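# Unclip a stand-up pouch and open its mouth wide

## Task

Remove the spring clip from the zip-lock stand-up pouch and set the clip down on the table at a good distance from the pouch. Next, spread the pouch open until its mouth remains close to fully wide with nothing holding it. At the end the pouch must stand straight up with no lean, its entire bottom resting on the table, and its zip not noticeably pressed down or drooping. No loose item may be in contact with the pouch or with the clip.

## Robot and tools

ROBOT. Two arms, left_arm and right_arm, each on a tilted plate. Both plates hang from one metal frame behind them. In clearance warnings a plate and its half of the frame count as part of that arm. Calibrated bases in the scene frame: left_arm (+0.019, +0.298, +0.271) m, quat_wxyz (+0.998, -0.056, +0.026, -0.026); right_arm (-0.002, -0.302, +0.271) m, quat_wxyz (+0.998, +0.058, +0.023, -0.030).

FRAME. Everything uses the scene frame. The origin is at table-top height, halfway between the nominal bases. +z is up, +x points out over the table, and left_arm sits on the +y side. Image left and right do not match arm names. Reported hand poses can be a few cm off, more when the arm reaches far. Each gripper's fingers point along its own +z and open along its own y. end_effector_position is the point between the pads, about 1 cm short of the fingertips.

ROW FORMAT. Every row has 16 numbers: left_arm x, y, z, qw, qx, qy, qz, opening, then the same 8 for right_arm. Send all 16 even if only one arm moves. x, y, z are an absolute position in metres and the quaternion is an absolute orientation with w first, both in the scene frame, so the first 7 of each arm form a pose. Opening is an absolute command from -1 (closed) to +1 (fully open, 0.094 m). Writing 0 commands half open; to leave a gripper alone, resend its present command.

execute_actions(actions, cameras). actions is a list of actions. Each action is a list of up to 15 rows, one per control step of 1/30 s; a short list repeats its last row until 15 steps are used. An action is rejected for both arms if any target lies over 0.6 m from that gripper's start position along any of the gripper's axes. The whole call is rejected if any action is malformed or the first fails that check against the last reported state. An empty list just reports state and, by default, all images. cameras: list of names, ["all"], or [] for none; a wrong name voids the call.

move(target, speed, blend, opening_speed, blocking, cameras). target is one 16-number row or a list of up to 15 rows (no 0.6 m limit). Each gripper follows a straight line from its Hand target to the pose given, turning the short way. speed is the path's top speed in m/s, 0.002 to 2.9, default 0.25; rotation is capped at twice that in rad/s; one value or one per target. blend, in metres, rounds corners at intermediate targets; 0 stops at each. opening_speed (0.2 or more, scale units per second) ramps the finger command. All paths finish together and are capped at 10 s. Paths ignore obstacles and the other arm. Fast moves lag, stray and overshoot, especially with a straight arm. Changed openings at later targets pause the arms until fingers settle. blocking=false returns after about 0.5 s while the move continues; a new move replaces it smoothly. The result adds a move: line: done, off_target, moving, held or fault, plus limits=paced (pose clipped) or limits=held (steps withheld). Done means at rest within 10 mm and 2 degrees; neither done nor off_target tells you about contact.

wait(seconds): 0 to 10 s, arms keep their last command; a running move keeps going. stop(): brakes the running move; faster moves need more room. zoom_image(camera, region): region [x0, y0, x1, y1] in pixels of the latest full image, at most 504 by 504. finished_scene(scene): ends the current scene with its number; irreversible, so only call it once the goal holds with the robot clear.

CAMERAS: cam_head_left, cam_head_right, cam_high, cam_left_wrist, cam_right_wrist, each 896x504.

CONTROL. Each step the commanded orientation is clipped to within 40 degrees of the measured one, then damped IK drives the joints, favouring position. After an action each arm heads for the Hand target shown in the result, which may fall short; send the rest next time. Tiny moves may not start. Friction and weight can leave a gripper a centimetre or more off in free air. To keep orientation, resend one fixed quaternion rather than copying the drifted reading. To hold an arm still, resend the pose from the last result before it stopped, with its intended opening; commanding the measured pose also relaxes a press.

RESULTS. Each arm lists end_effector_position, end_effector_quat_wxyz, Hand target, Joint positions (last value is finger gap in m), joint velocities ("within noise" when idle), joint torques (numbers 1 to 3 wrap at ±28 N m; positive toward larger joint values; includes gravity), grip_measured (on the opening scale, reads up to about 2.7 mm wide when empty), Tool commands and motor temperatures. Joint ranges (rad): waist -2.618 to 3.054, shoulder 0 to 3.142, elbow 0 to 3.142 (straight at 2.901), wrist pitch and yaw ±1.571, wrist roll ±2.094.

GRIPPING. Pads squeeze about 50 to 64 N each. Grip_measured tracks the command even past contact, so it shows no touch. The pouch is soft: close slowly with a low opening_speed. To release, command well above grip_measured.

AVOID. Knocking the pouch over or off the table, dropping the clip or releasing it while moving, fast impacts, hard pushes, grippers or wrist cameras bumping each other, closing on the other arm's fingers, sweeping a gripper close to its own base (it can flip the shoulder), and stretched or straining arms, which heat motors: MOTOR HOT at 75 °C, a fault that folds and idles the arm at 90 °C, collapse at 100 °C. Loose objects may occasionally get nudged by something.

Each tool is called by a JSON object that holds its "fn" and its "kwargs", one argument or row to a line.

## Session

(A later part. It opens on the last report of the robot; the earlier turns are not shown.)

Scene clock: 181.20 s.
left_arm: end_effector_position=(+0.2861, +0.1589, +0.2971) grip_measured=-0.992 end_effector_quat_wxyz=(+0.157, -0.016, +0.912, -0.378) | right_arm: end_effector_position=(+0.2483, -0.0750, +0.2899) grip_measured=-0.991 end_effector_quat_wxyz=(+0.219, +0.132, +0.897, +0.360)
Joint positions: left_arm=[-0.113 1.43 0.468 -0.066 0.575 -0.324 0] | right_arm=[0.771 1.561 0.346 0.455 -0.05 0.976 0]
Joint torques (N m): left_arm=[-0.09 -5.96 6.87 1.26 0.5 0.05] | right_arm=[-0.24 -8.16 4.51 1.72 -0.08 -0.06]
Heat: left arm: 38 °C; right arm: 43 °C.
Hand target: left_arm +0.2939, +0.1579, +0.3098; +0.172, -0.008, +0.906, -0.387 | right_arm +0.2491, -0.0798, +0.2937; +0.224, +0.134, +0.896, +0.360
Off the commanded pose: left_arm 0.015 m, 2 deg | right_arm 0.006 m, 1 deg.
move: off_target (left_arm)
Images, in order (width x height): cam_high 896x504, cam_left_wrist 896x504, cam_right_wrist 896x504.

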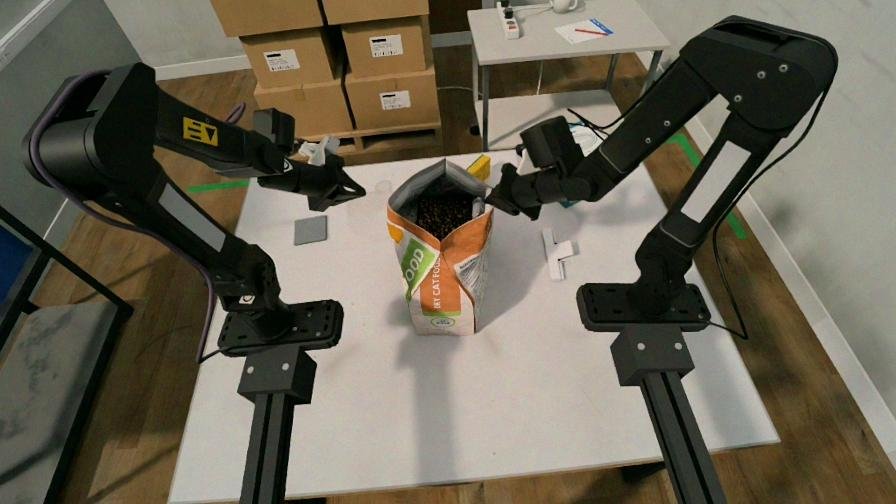

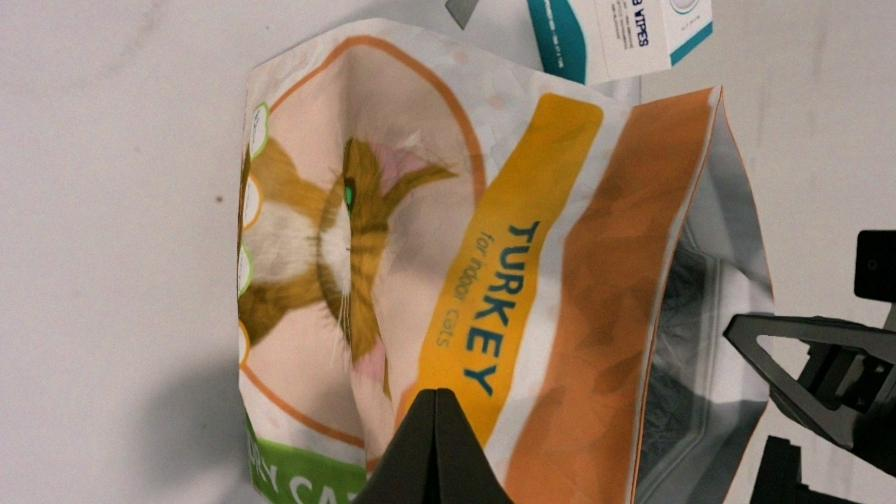

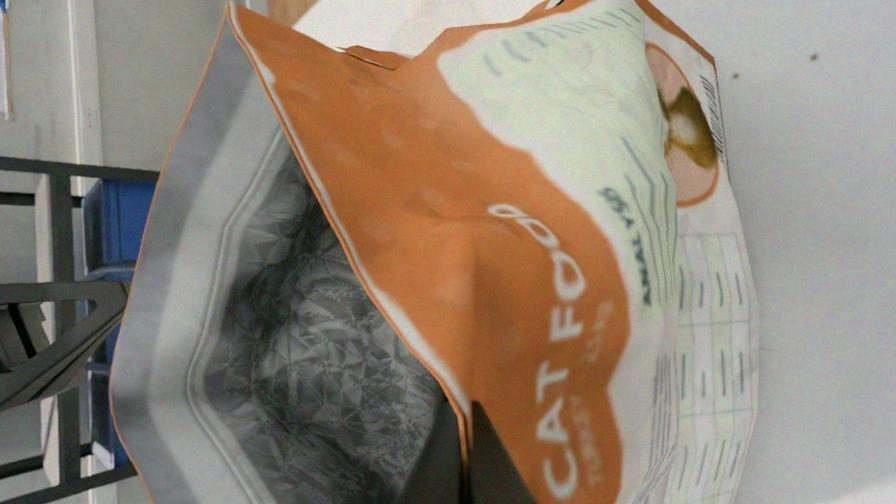

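{"fn": "zoom_image", "kwargs": {
  "camera": "cam_high",
  "region": [340, 130, 540, 350]
}}

Scaled by 2.291 from the camera's 896x504 image, which has a finer 1280x720 frame.

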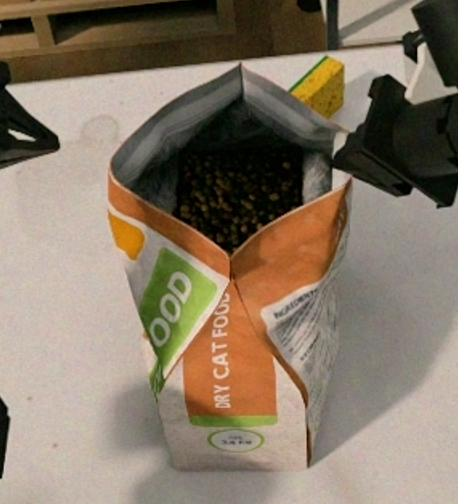

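{"fn": "move", "kwargs": {
  "target": [
    [0.285,0.17,0.338,0.1721,-0.0080,0.9056,-0.3877,-0.4,0.253,-0.050,0.296,0.2244,0.1340,0.8956,0.3600,-1.0],
    [0.285,0.17,0.338,0.1721,-0.0080,0.9056,-0.3877,-0.4,0.253,-0.050,0.296,0.2244,0.1340,0.8956,0.3600,-0.3]
  ],
  "speed": 0.05,
  "opening_speed": 0.5,
  "cameras": ["cam_left_wrist", "cam_right_wrist", "cam_high"]
}}

Scene clock: 185.13 s.
left_arm: end_effector_position=(+0.2758, +0.1705, +0.3230) grip_measured=-0.403 end_effector_quat_wxyz=(+0.154, -0.017, +0.913, -0.378) | right_arm: end_effector_position=(+0.2513, -0.0544, +0.2956) grip_measured=-0.302 end_effector_quat_wxyz=(+0.224, +0.137, +0.895, +0.361)
Joint positions: left_arm=[-0.078 1.288 0.501 -0.268 0.594 -0.287 0.028] | right_arm=[0.842 1.607 0.403 0.456 0.011 1.03 0.033]
Joint torques (N m): left_arm=[0.06 -4.98 8.03 1.2 0.55 0.09] | right_arm=[1.16 -4.74 7.17 1.82 -0.03 0.03]
Heat: left arm: 38 °C; right arm: 42 °C.
Hand target: left_arm +0.2849, +0.1700, +0.3378; +0.172, -0.008, +0.906, -0.387 | right_arm +0.2528, -0.0500, +0.2961; +0.224, +0.134, +0.896, +0.360
Off the commanded pose: left_arm 0.018 m, 3 deg | right_arm 0.005 m, 0 deg.
move: off_target (left_arm)
Images, in order (width x height): cam_high 896x504, cam_left_wrist 896x504, cam_right_wrist 896x504.

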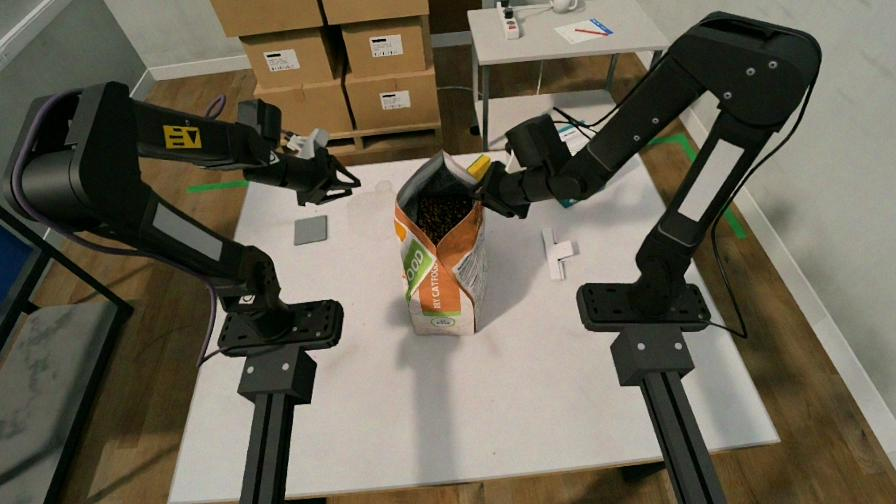

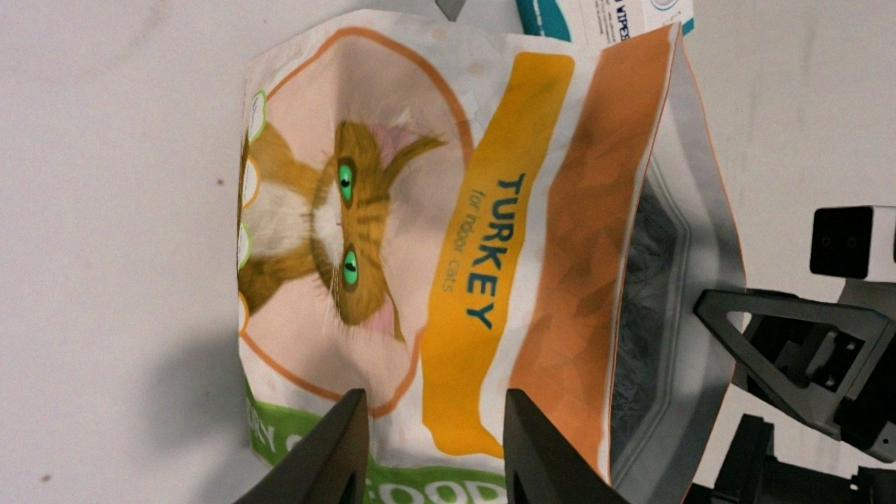

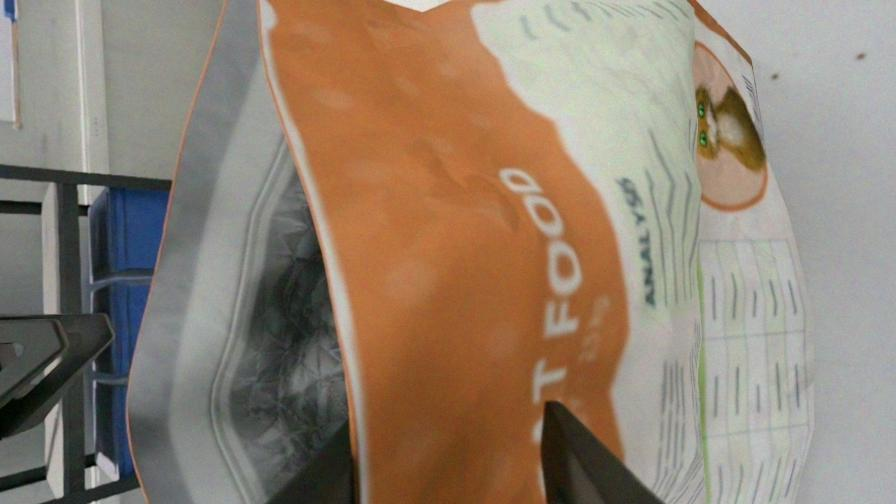

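{"fn": "zoom_image", "kwargs": {
  "camera": "cam_high",
  "region": [340, 130, 540, 350]
}}

Scaled by 2.291 from the camera's 896x504 image, which has a finer 1280x720 frame.

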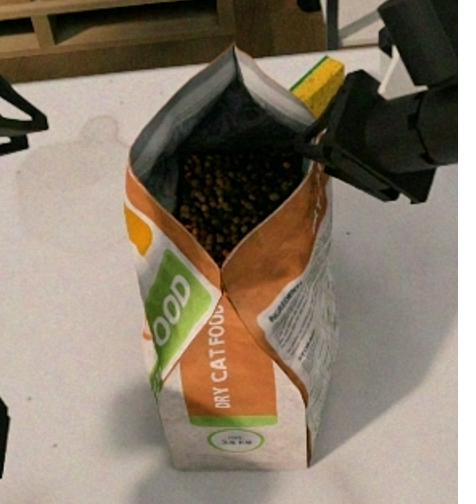

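{"fn": "move", "kwargs": {
  "target": [0.285,0.17,0.338,0.1721,-0.0080,0.9056,-0.3877,-0.4,0.256,-0.033,0.300,0.2244,0.1340,0.8956,0.3600,-0.3],
  "speed": 0.05,
  "cameras": ["cam_right_wrist", "cam_high"]
}}

{"fn": "zoom_image", "kwargs": {
  "camera": "cam_right_wrist",
  "region": [240, 200, 640, 504]
}}

Scene clock: 187.43 s.
left_arm: end_effector_position=(+0.2757, +0.1705, +0.3230) grip_measured=-0.403 end_effector_quat_wxyz=(+0.154, -0.017, +0.913, -0.378) | right_arm: end_effector_position=(+0.2533, -0.0369, +0.2993) grip_measured=-0.302 end_effector_quat_wxyz=(+0.222, +0.135, +0.895, +0.363)
Joint positions: left_arm=[-0.078 1.288 0.501 -0.268 0.595 -0.287 0.028] | right_arm=[0.883 1.649 0.46 0.44 0.034 1.057 0.033]
Joint torques (N m): left_arm=[0.05 -4.97 8.06 1.21 0.55 0.09] | right_arm=[1.16 -5.31 7.56 1.79 0.07 0.03]
Heat: left arm: 38 °C; right arm: 42 °C.
Hand target: left_arm +0.2848, +0.1699, +0.3379; +0.172, -0.008, +0.906, -0.388 | right_arm +0.2559, -0.0331, +0.3001; +0.224, +0.134, +0.896, +0.360
Off the commanded pose: left_arm 0.018 m, 3 deg | right_arm 0.005 m, 1 deg.
move: off_target (left_arm)
Images, in order (width x height): cam_high 896x504, cam_right_wrist 896x504.

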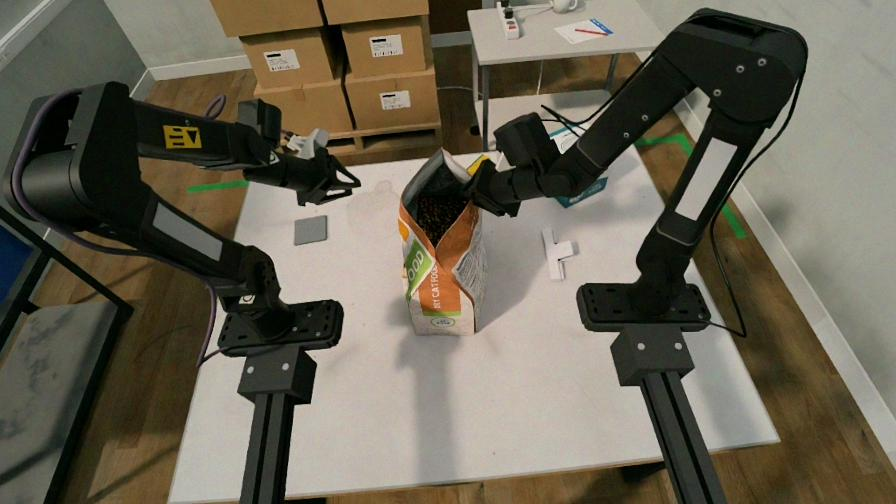

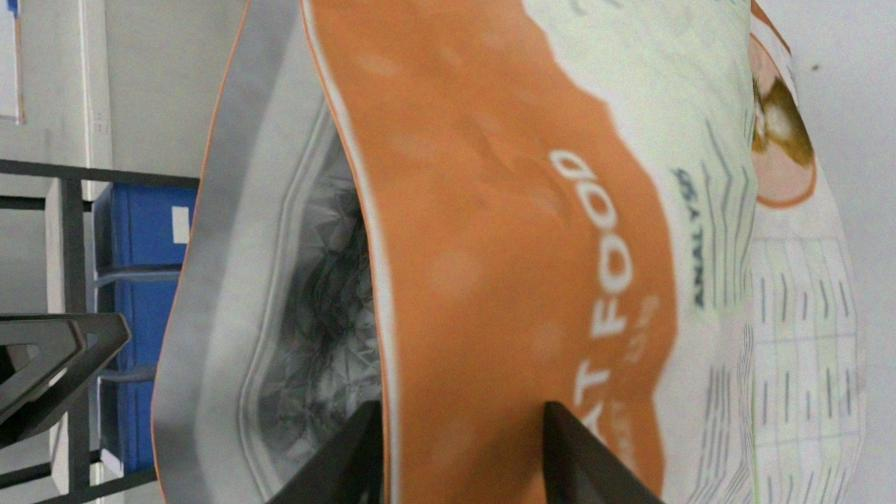

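Scaled by 1.260 from the camera's 896x504 image, which has a finer 1280x720 frame.

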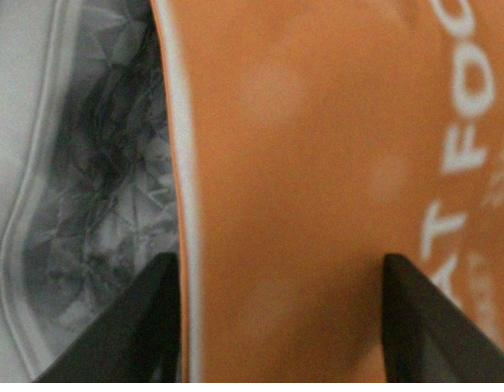

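{"fn": "move", "kwargs": {
  "target": [0.285,0.17,0.338,0.1721,-0.0080,0.9056,-0.3877,-0.4,0.222,-0.073,0.352,0.2244,0.1340,0.8956,0.3600,-0.3],
  "speed": 0.06,
  "cameras": ["cam_right_wrist", "cam_high", "cam_left_wrist"]
}}

{"fn": "zoom_image", "kwargs": {
  "camera": "cam_high",
  "region": [340, 130, 540, 350]
}}

Scene clock: 189.87 s.
left_arm: end_effector_position=(+0.2757, +0.1705, +0.3230) grip_measured=-0.403 end_effector_quat_wxyz=(+0.154, -0.017, +0.913, -0.378) | right_arm: end_effector_position=(+0.2245, -0.0702, +0.3515) grip_measured=-0.302 end_effector_quat_wxyz=(+0.221, +0.134, +0.895, +0.363)
Joint positions: left_arm=[-0.078 1.288 0.501 -0.268 0.595 -0.287 0.028] | right_arm=[0.904 1.244 0.43 0.063 0.048 1.072 0.033]
Joint torques (N m): left_arm=[0.05 -5 8.06 1.21 0.55 0.09] | right_arm=[0.91 -5.48 6.26 1.75 0.09 0.02]
Heat: left arm: 39 °C; right arm: 42 °C.
Hand target: left_arm +0.2849, +0.1700, +0.3379; +0.172, -0.008, +0.906, -0.388 | right_arm +0.2221, -0.0729, +0.3518; +0.224, +0.134, +0.896, +0.360
Off the commanded pose: left_arm 0.018 m, 3 deg | right_arm 0.004 m, 1 deg.
move: off_target (left_arm)
Images, in order (width x height): cam_high 896x504, cam_left_wrist 896x504, cam_right_wrist 896x504.

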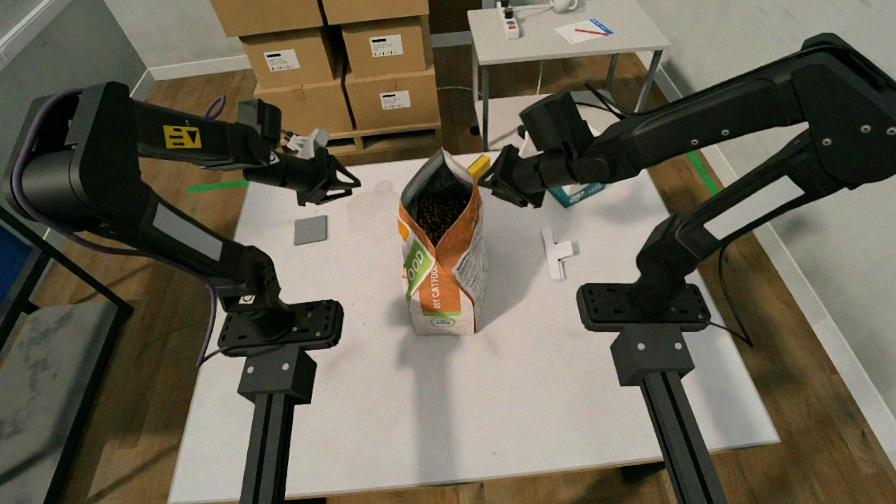

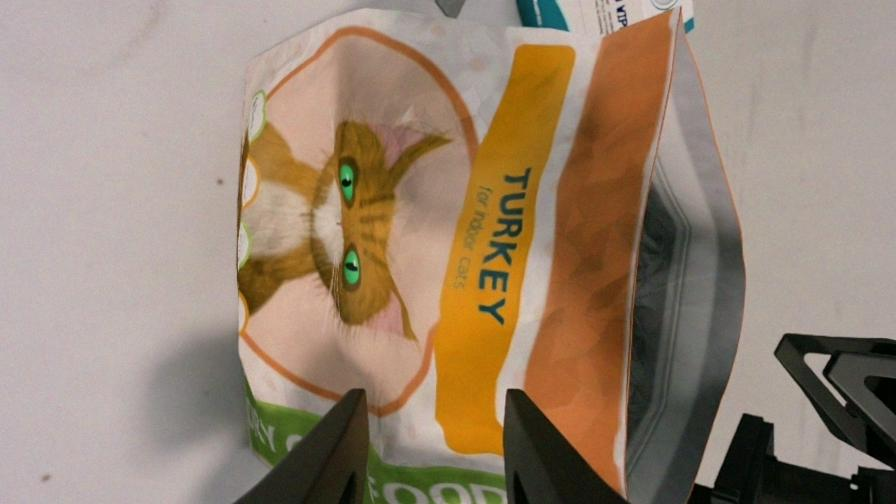

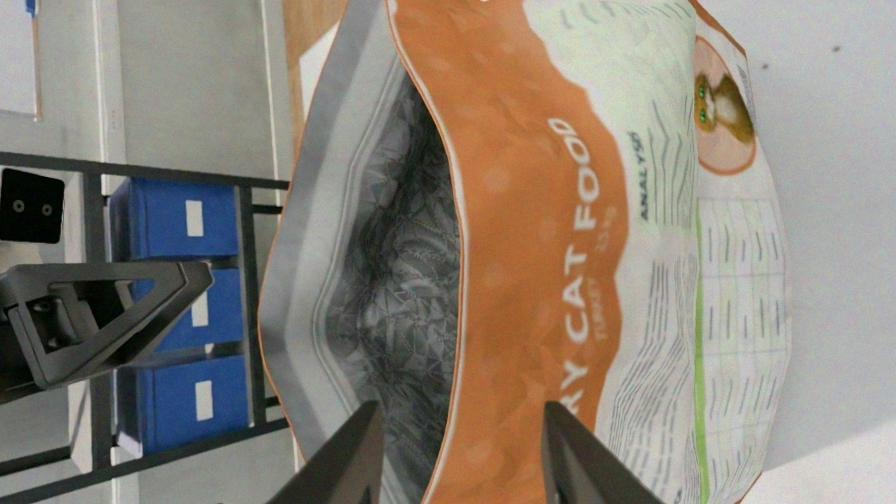

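Scaled by 2.291 from the camera's 896x504 image, which has a finer 1280x720 frame.

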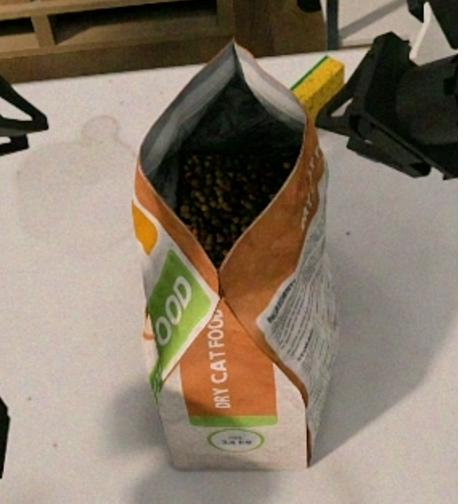

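{"fn": "move", "kwargs": {
  "target": [
    [0.240,0.142,0.358,0.1721,-0.0080,0.9056,-0.3877,-0.4,0.240,-0.052,0.336,0.2244,0.1340,0.8956,0.3600,-0.4],
    [0.246,0.113,0.339,0.1721,-0.0080,0.9056,-0.3877,-0.4,0.240,-0.052,0.336,0.2244,0.1340,0.8956,0.3600,-0.4]
  ],
  "speed": 0.07,
  "blend": 0.01,
  "opening_speed": 0.8,
  "cameras": ["cam_right_wrist", "cam_left_wrist"]
}}

Scene clock: 193.47 s.
left_arm: end_effector_position=(+0.2494, +0.1142, +0.3436) grip_measured=-0.403 end_effector_quat_wxyz=(+0.173, -0.011, +0.905, -0.389) | right_arm: end_effector_position=(+0.2328, -0.0572, +0.3287) grip_measured=-0.398 end_effector_quat_wxyz=(+0.214, +0.134, +0.900, +0.354)
Joint positions: left_arm=[-0.408 1.153 0.421 -0.125 0.413 -0.595 0.028] | right_arm=[0.904 1.402 0.44 0.187 0.049 1.072 0.028]
Joint torques (N m): left_arm=[-1.14 -2.22 4.52 1.92 0.2 0.01] | right_arm=[0.49 -3.99 8.62 1.99 0.03 -0.02]
Heat: left arm: 38 °C; right arm: 41 °C.
Hand target: left_arm +0.2459, +0.1131, +0.3391; +0.172, -0.008, +0.906, -0.388 | right_arm +0.2398, -0.0523, +0.3362; +0.224, +0.134, +0.896, +0.360
Off the commanded pose: left_arm 0.006 m, 0 deg | right_arm 0.011 m, 1 deg.
move: off_target (right_arm)
Images, in order (width x height): cam_left_wrist 896x504, cam_right_wrist 896x504.

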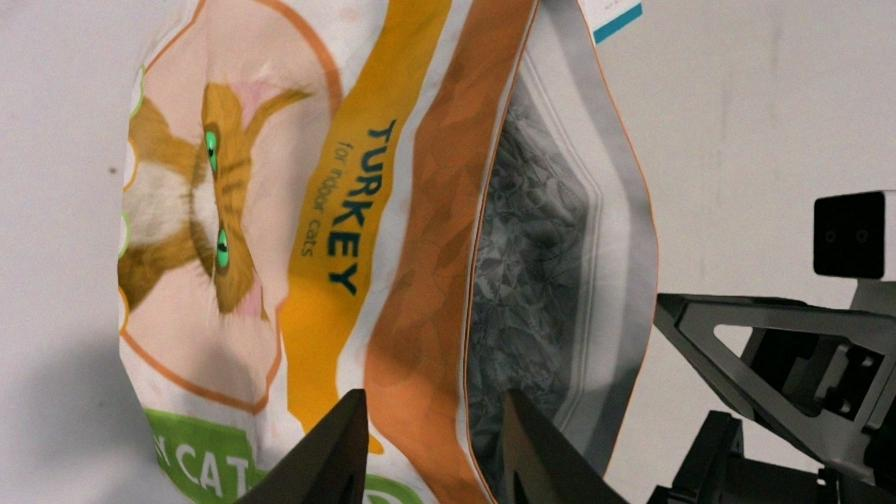

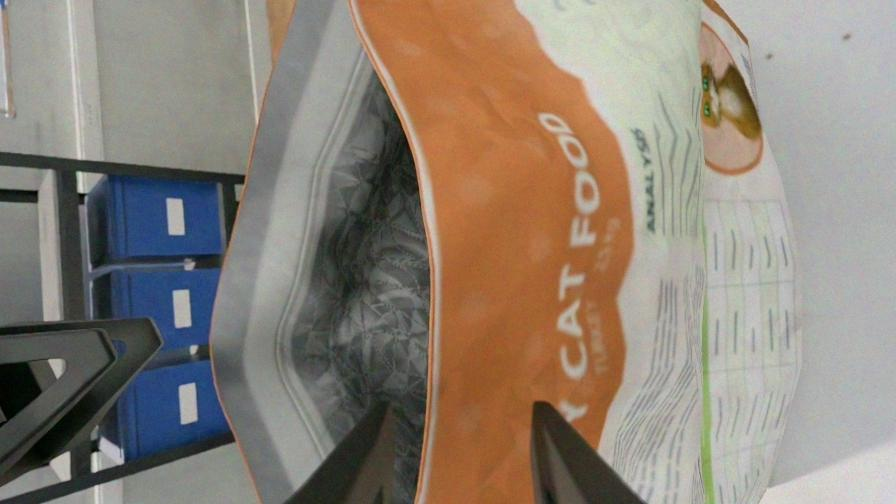

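{"fn": "move", "kwargs": {
  "target": [0.2615,0.082,0.322,0.1721,-0.0080,0.9056,-0.3877,-0.4,0.254,-0.0345,0.317,0.2244,0.1340,0.8956,0.3600,-0.4],
  "speed": 0.05,
  "cameras": ["cam_right_wrist", "cam_left_wrist"]
}}

Scene clock: 195.83 s.
left_arm: end_effector_position=(+0.2568, +0.0868, +0.3171) grip_measured=-0.403 end_effector_quat_wxyz=(+0.163, -0.013, +0.909, -0.383) | right_arm: end_effector_position=(+0.2465, -0.0389, +0.3121) grip_measured=-0.398 end_effector_quat_wxyz=(+0.216, +0.134, +0.899, +0.356)
Joint positions: left_arm=[-0.496 1.36 0.421 0.083 0.355 -0.667 0.028] | right_arm=[0.904 1.568 0.48 0.318 0.049 1.072 0.028]
Joint torques (N m): left_arm=[-1.29 -3.08 6.41 1.95 0.14 0.02] | right_arm=[0.27 -4.93 8.05 1.99 0 -0.04]
Heat: left arm: 38 °C; right arm: 41 °C.
Hand target: left_arm +0.2614, +0.0822, +0.3222; +0.172, -0.008, +0.906, -0.388 | right_arm +0.2538, -0.0347, +0.3172; +0.224, +0.134, +0.896, +0.360
Off the commanded pose: left_arm 0.008 m, 1 deg | right_arm 0.010 m, 1 deg.
move: done
Images, in order (width x height): cam_left_wrist 896x504, cam_right_wrist 896x504.

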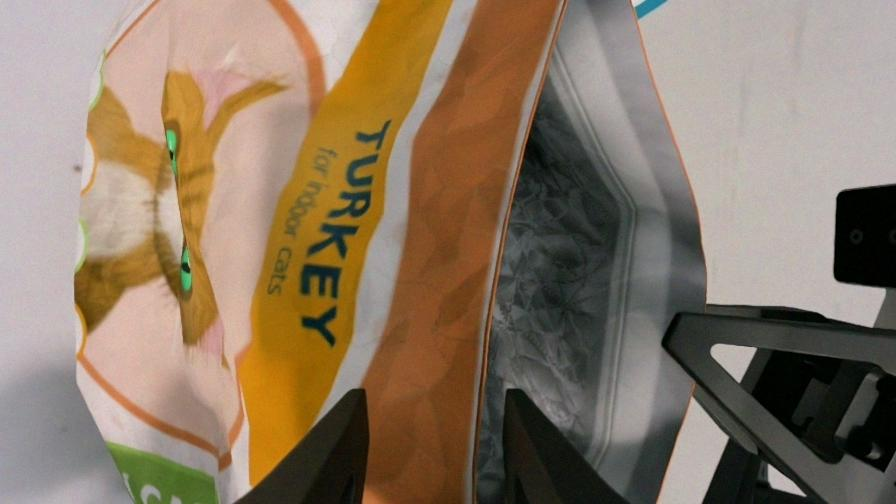

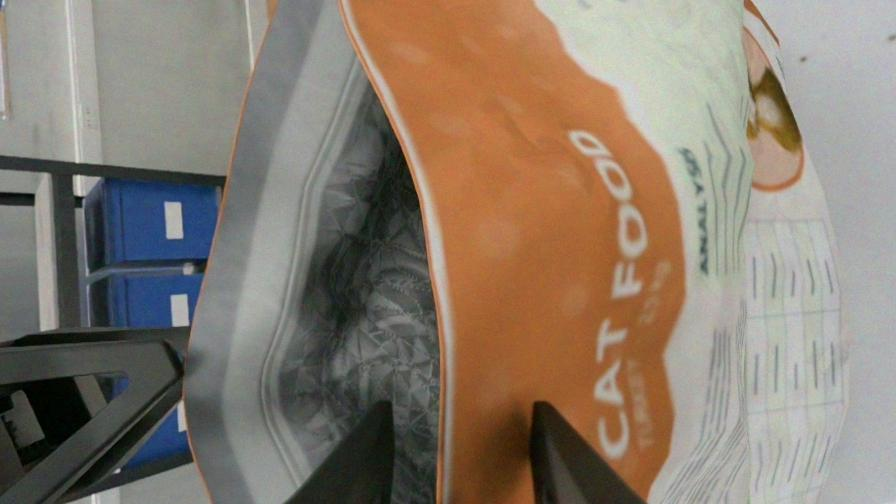

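{"fn": "move", "kwargs": {
  "target": [0.265,0.070,0.316,0.1721,-0.0080,0.9056,-0.3877,-0.4,0.254,-0.0345,0.317,0.2244,0.1340,0.8956,0.3600,-0.4],
  "speed": 0.05,
  "cameras": ["cam_right_wrist", "cam_left_wrist"]
}}

{"fn": "zoom_image", "kwargs": {
  "camera": "cam_right_wrist",
  "region": [60, 240, 320, 504]
}}

Scene clock: 197.23 s.
left_arm: end_effector_position=(+0.2559, +0.0773, +0.3070) grip_measured=-0.403 end_effector_quat_wxyz=(+0.157, -0.013, +0.911, -0.380) | right_arm: end_effector_position=(+0.2466, -0.0389, +0.3121) grip_measured=-0.398 end_effector_quat_wxyz=(+0.216, +0.134, +0.899, +0.356)
Joint positions: left_arm=[-0.53 1.427 0.421 0.146 0.332 -0.694 0.028] | right_arm=[0.904 1.568 0.48 0.318 0.049 1.072 0.028]
Joint torques (N m): left_arm=[-1.33 -3.43 7.35 1.89 0.17 0.01] | right_arm=[0.28 -4.92 8.02 1.99 0 -0.05]
Heat: left arm: 38 °C; right arm: 41 °C.
Hand target: left_arm +0.2645, +0.0704, +0.3163; +0.172, -0.008, +0.906, -0.388 | right_arm +0.2538, -0.0348, +0.3172; +0.224, +0.134, +0.896, +0.360
Off the commanded pose: left_arm 0.015 m, 2 deg | right_arm 0.010 m, 1 deg.
move: off_target (left_arm)
Images, in order (width x height): cam_left_wrist 896x504, cam_right_wrist 896x504.

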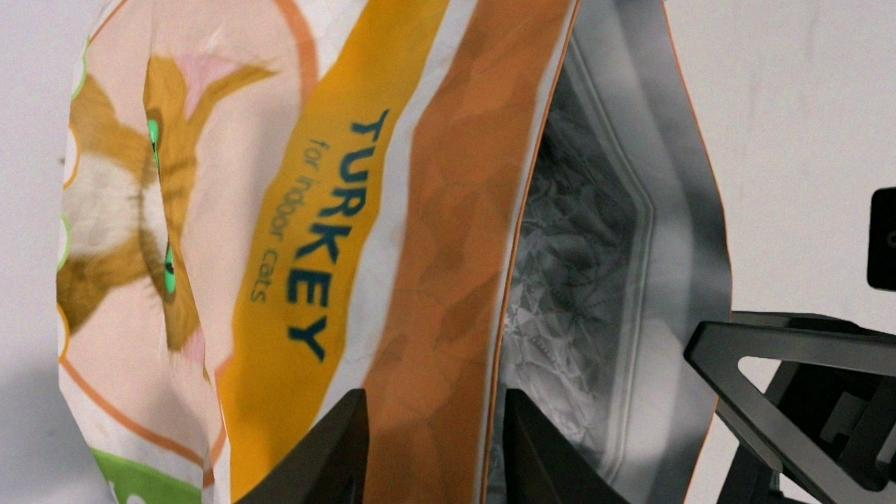

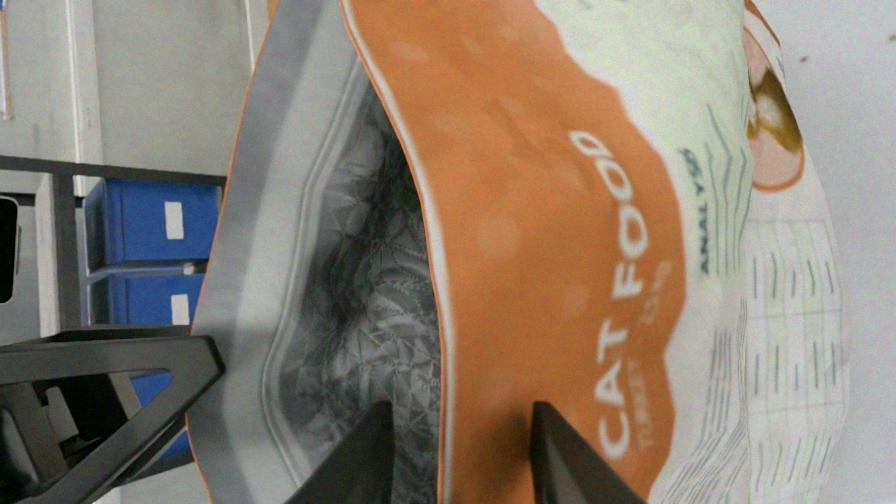

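Scaled by 1.909 from the camera's 896x504 image, which has a finer 1280x720 frame.

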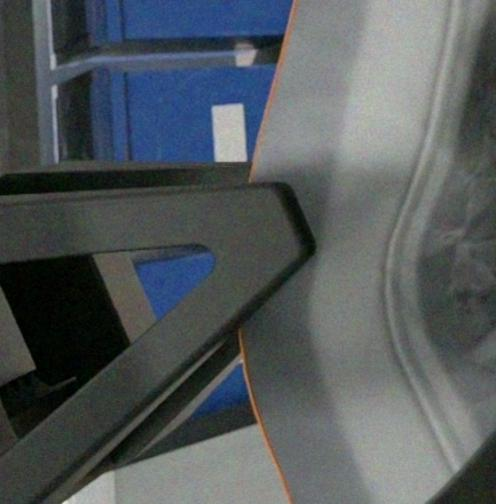

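{"fn": "move", "kwargs": {
  "target": [0.265,0.070,0.316,0.1721,-0.0080,0.9056,-0.3877,-1.0,0.254,-0.0345,0.317,0.2244,0.1340,0.8956,0.3600,-1.0],
  "speed": 0.05,
  "opening_speed": 0.6,
  "cameras": ["cam_right_wrist", "cam_left_wrist"]
}}

Scene clock: 198.80 s.
left_arm: end_effector_position=(+0.2563, +0.0762, +0.3066) grip_measured=-0.990 end_effector_quat_wxyz=(+0.159, -0.012, +0.911, -0.380) | right_arm: end_effector_position=(+0.2466, -0.0389, +0.3121) grip_measured=-0.991 end_effector_quat_wxyz=(+0.216, +0.134, +0.899, +0.356)
Joint positions: left_arm=[-0.533 1.433 0.421 0.154 0.33 -0.694 0] | right_arm=[0.904 1.568 0.48 0.318 0.049 1.072 0]
Joint torques (N m): left_arm=[-1.07 -3.82 7.36 1.87 0.16 -0.01] | right_arm=[0.25 -4.93 8.03 1.99 0 -0.04]
Heat: left arm: 38 °C; right arm: 41 °C.
Hand target: left_arm +0.2647, +0.0703, +0.3163; +0.172, -0.008, +0.905, -0.388 | right_arm +0.2538, -0.0347, +0.3171; +0.224, +0.134, +0.896, +0.360
Off the commanded pose: left_arm 0.014 m, 2 deg | right_arm 0.010 m, 1 deg.
move: off_target (left_arm)
Images, in order (width x height): cam_left_wrist 896x504, cam_right_wrist 896x504.

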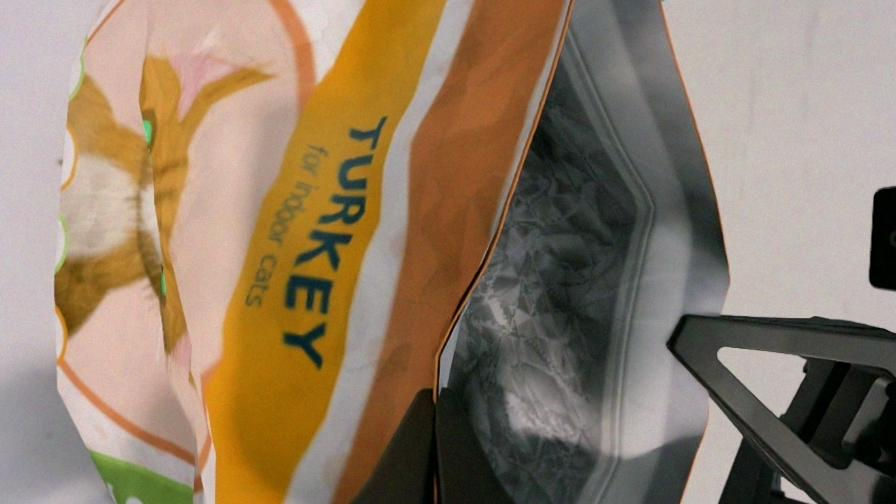

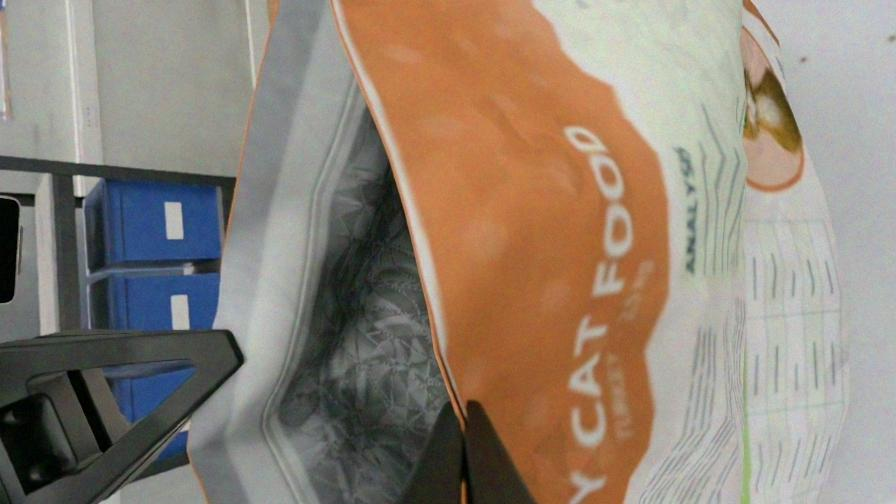

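{"fn": "move", "kwargs": {
  "target": [
    [0.268,0.108,0.312,0.1721,-0.0080,0.9056,-0.3877,-1.0,0.250,-0.058,0.308,0.2244,0.1340,0.8956,0.3600,-1.0],
    [0.271,0.134,0.307,0.1721,-0.0080,0.9056,-0.3877,-1.0,0.246,-0.084,0.299,0.2244,0.1340,0.8956,0.3600,-1.0]
  ],
  "speed": [0.05, 0.03],
  "cameras": ["cam_left_wrist", "cam_right_wrist", "cam_high"]
}}

Scene clock: 201.40 s.
left_arm: end_effector_position=(+0.2632, +0.1287, +0.2976) grip_measured=-0.990 end_effector_quat_wxyz=(+0.148, -0.004, +0.912, -0.383) | right_arm: end_effector_position=(+0.2421, -0.0758, +0.2963) grip_measured=-0.991 end_effector_quat_wxyz=(+0.210, +0.128, +0.898, +0.366)
Joint positions: left_arm=[-0.268 1.389 0.404 0.014 0.512 -0.45 0] | right_arm=[0.773 1.507 0.34 0.405 -0.07 0.978 0]
Joint torques (N m): left_arm=[1.28 -6.93 4.44 1.66 0.33 0.02] | right_arm=[-0.57 -7.43 4.59 1.81 0.12 -0.08]
Heat: left arm: 38 °C; right arm: 41 °C.
Hand target: left_arm +0.2710, +0.1336, +0.3067; +0.172, -0.008, +0.906, -0.387 | right_arm +0.2461, -0.0837, +0.2988; +0.224, +0.134, +0.896, +0.360
Off the commanded pose: left_arm 0.013 m, 3 deg | right_arm 0.009 m, 2 deg.
move: off_target (left_arm)
Images, in order (width x height): cam_high 896x504, cam_left_wrist 896x504, cam_right_wrist 896x504.

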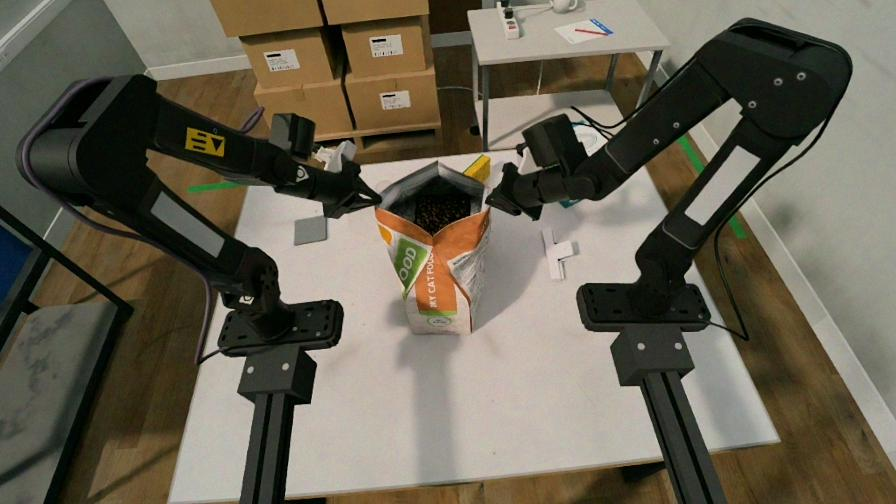

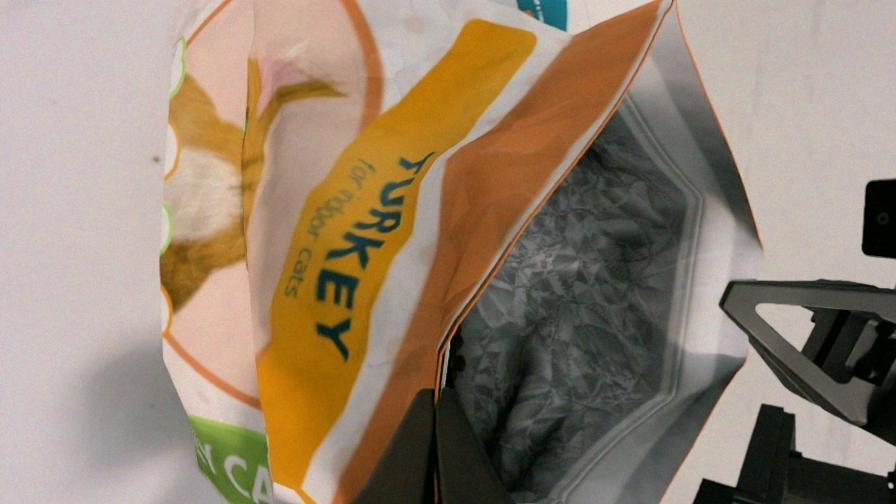

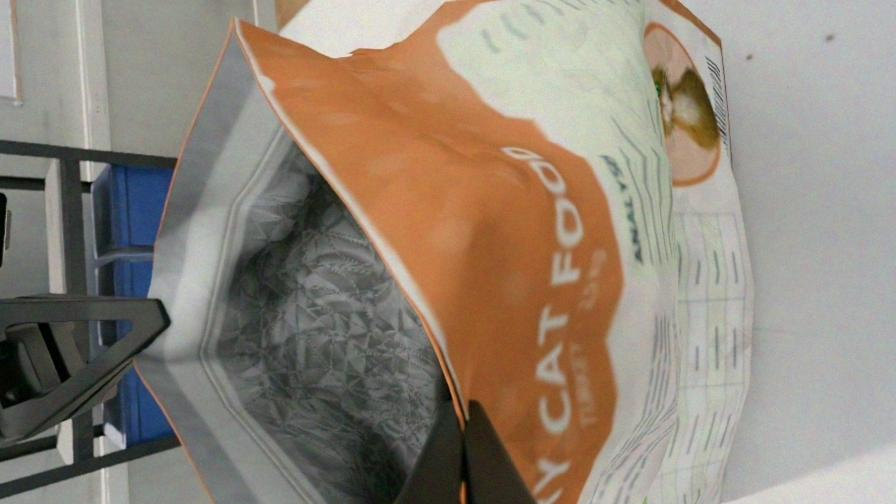

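{"fn": "move", "kwargs": {
  "target": [0.272,0.146,0.305,0.1721,-0.0080,0.9056,-0.3877,-1.0,0.244,-0.096,0.296,0.2244,0.1340,0.8956,0.3600,-1.0],
  "speed": 0.03,
  "cameras": ["cam_left_wrist", "cam_right_wrist", "cam_high"]
}}

Scene clock: 202.80 s.
left_arm: end_effector_position=(+0.2611, +0.1374, +0.2957) grip_measured=-0.990 end_effector_quat_wxyz=(+0.141, +0.000, +0.911, -0.388) | right_arm: end_effector_position=(+0.2365, -0.0832, +0.2931) grip_measured=-0.991 end_effector_quat_wxyz=(+0.202, +0.120, +0.898, +0.373)
Joint positions: left_arm=[-0.214 1.389 0.404 -0.024 0.558 -0.393 0] | right_arm=[0.738 1.485 0.305 0.413 -0.122 0.948 0]
Joint torques (N m): left_arm=[1.99 -7.35 4.42 1.62 0.25 0.07] | right_arm=[-1.16 -7.87 4.37 1.76 0.29 -0.05]
Heat: left arm: 38 °C; right arm: 41 °C.
Hand target: left_arm +0.2720, +0.1456, +0.3046; +0.172, -0.008, +0.906, -0.387 | right_arm +0.2440, -0.0954, +0.2955; +0.224, +0.134, +0.896, +0.360
Off the commanded pose: left_arm 0.017 m, 4 deg | right_arm 0.015 m, 3 deg.
move: off_target (left_arm, right_arm)
Images, in order (width x height): cam_high 896x504, cam_left_wrist 896x504, cam_right_wrist 896x504.

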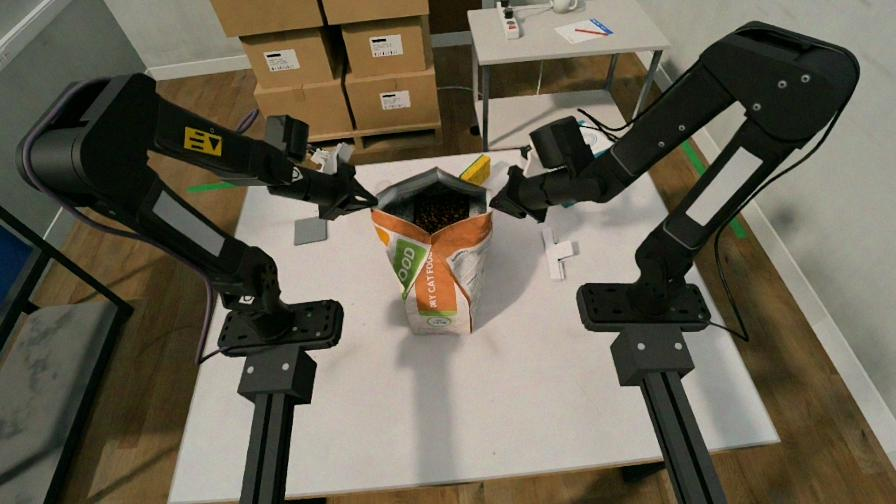

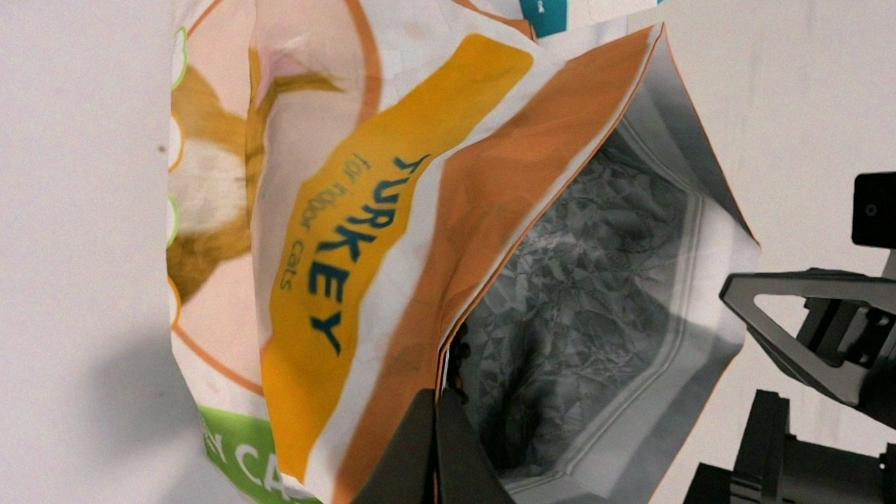

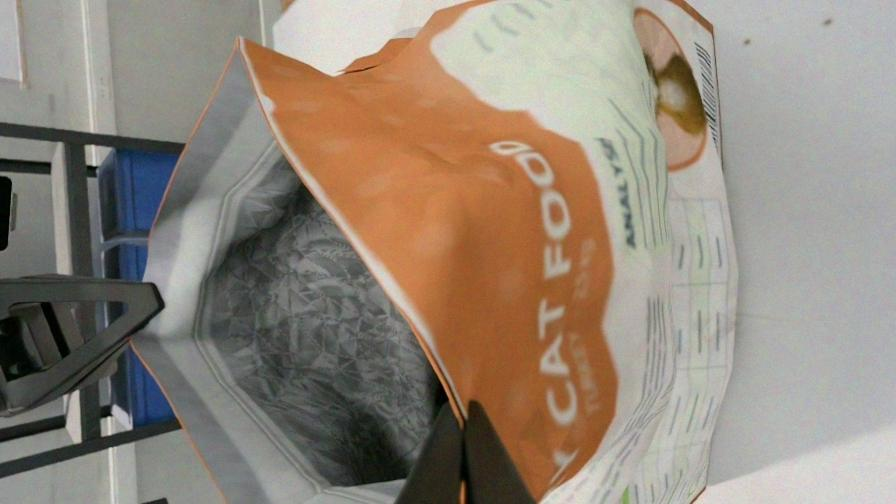

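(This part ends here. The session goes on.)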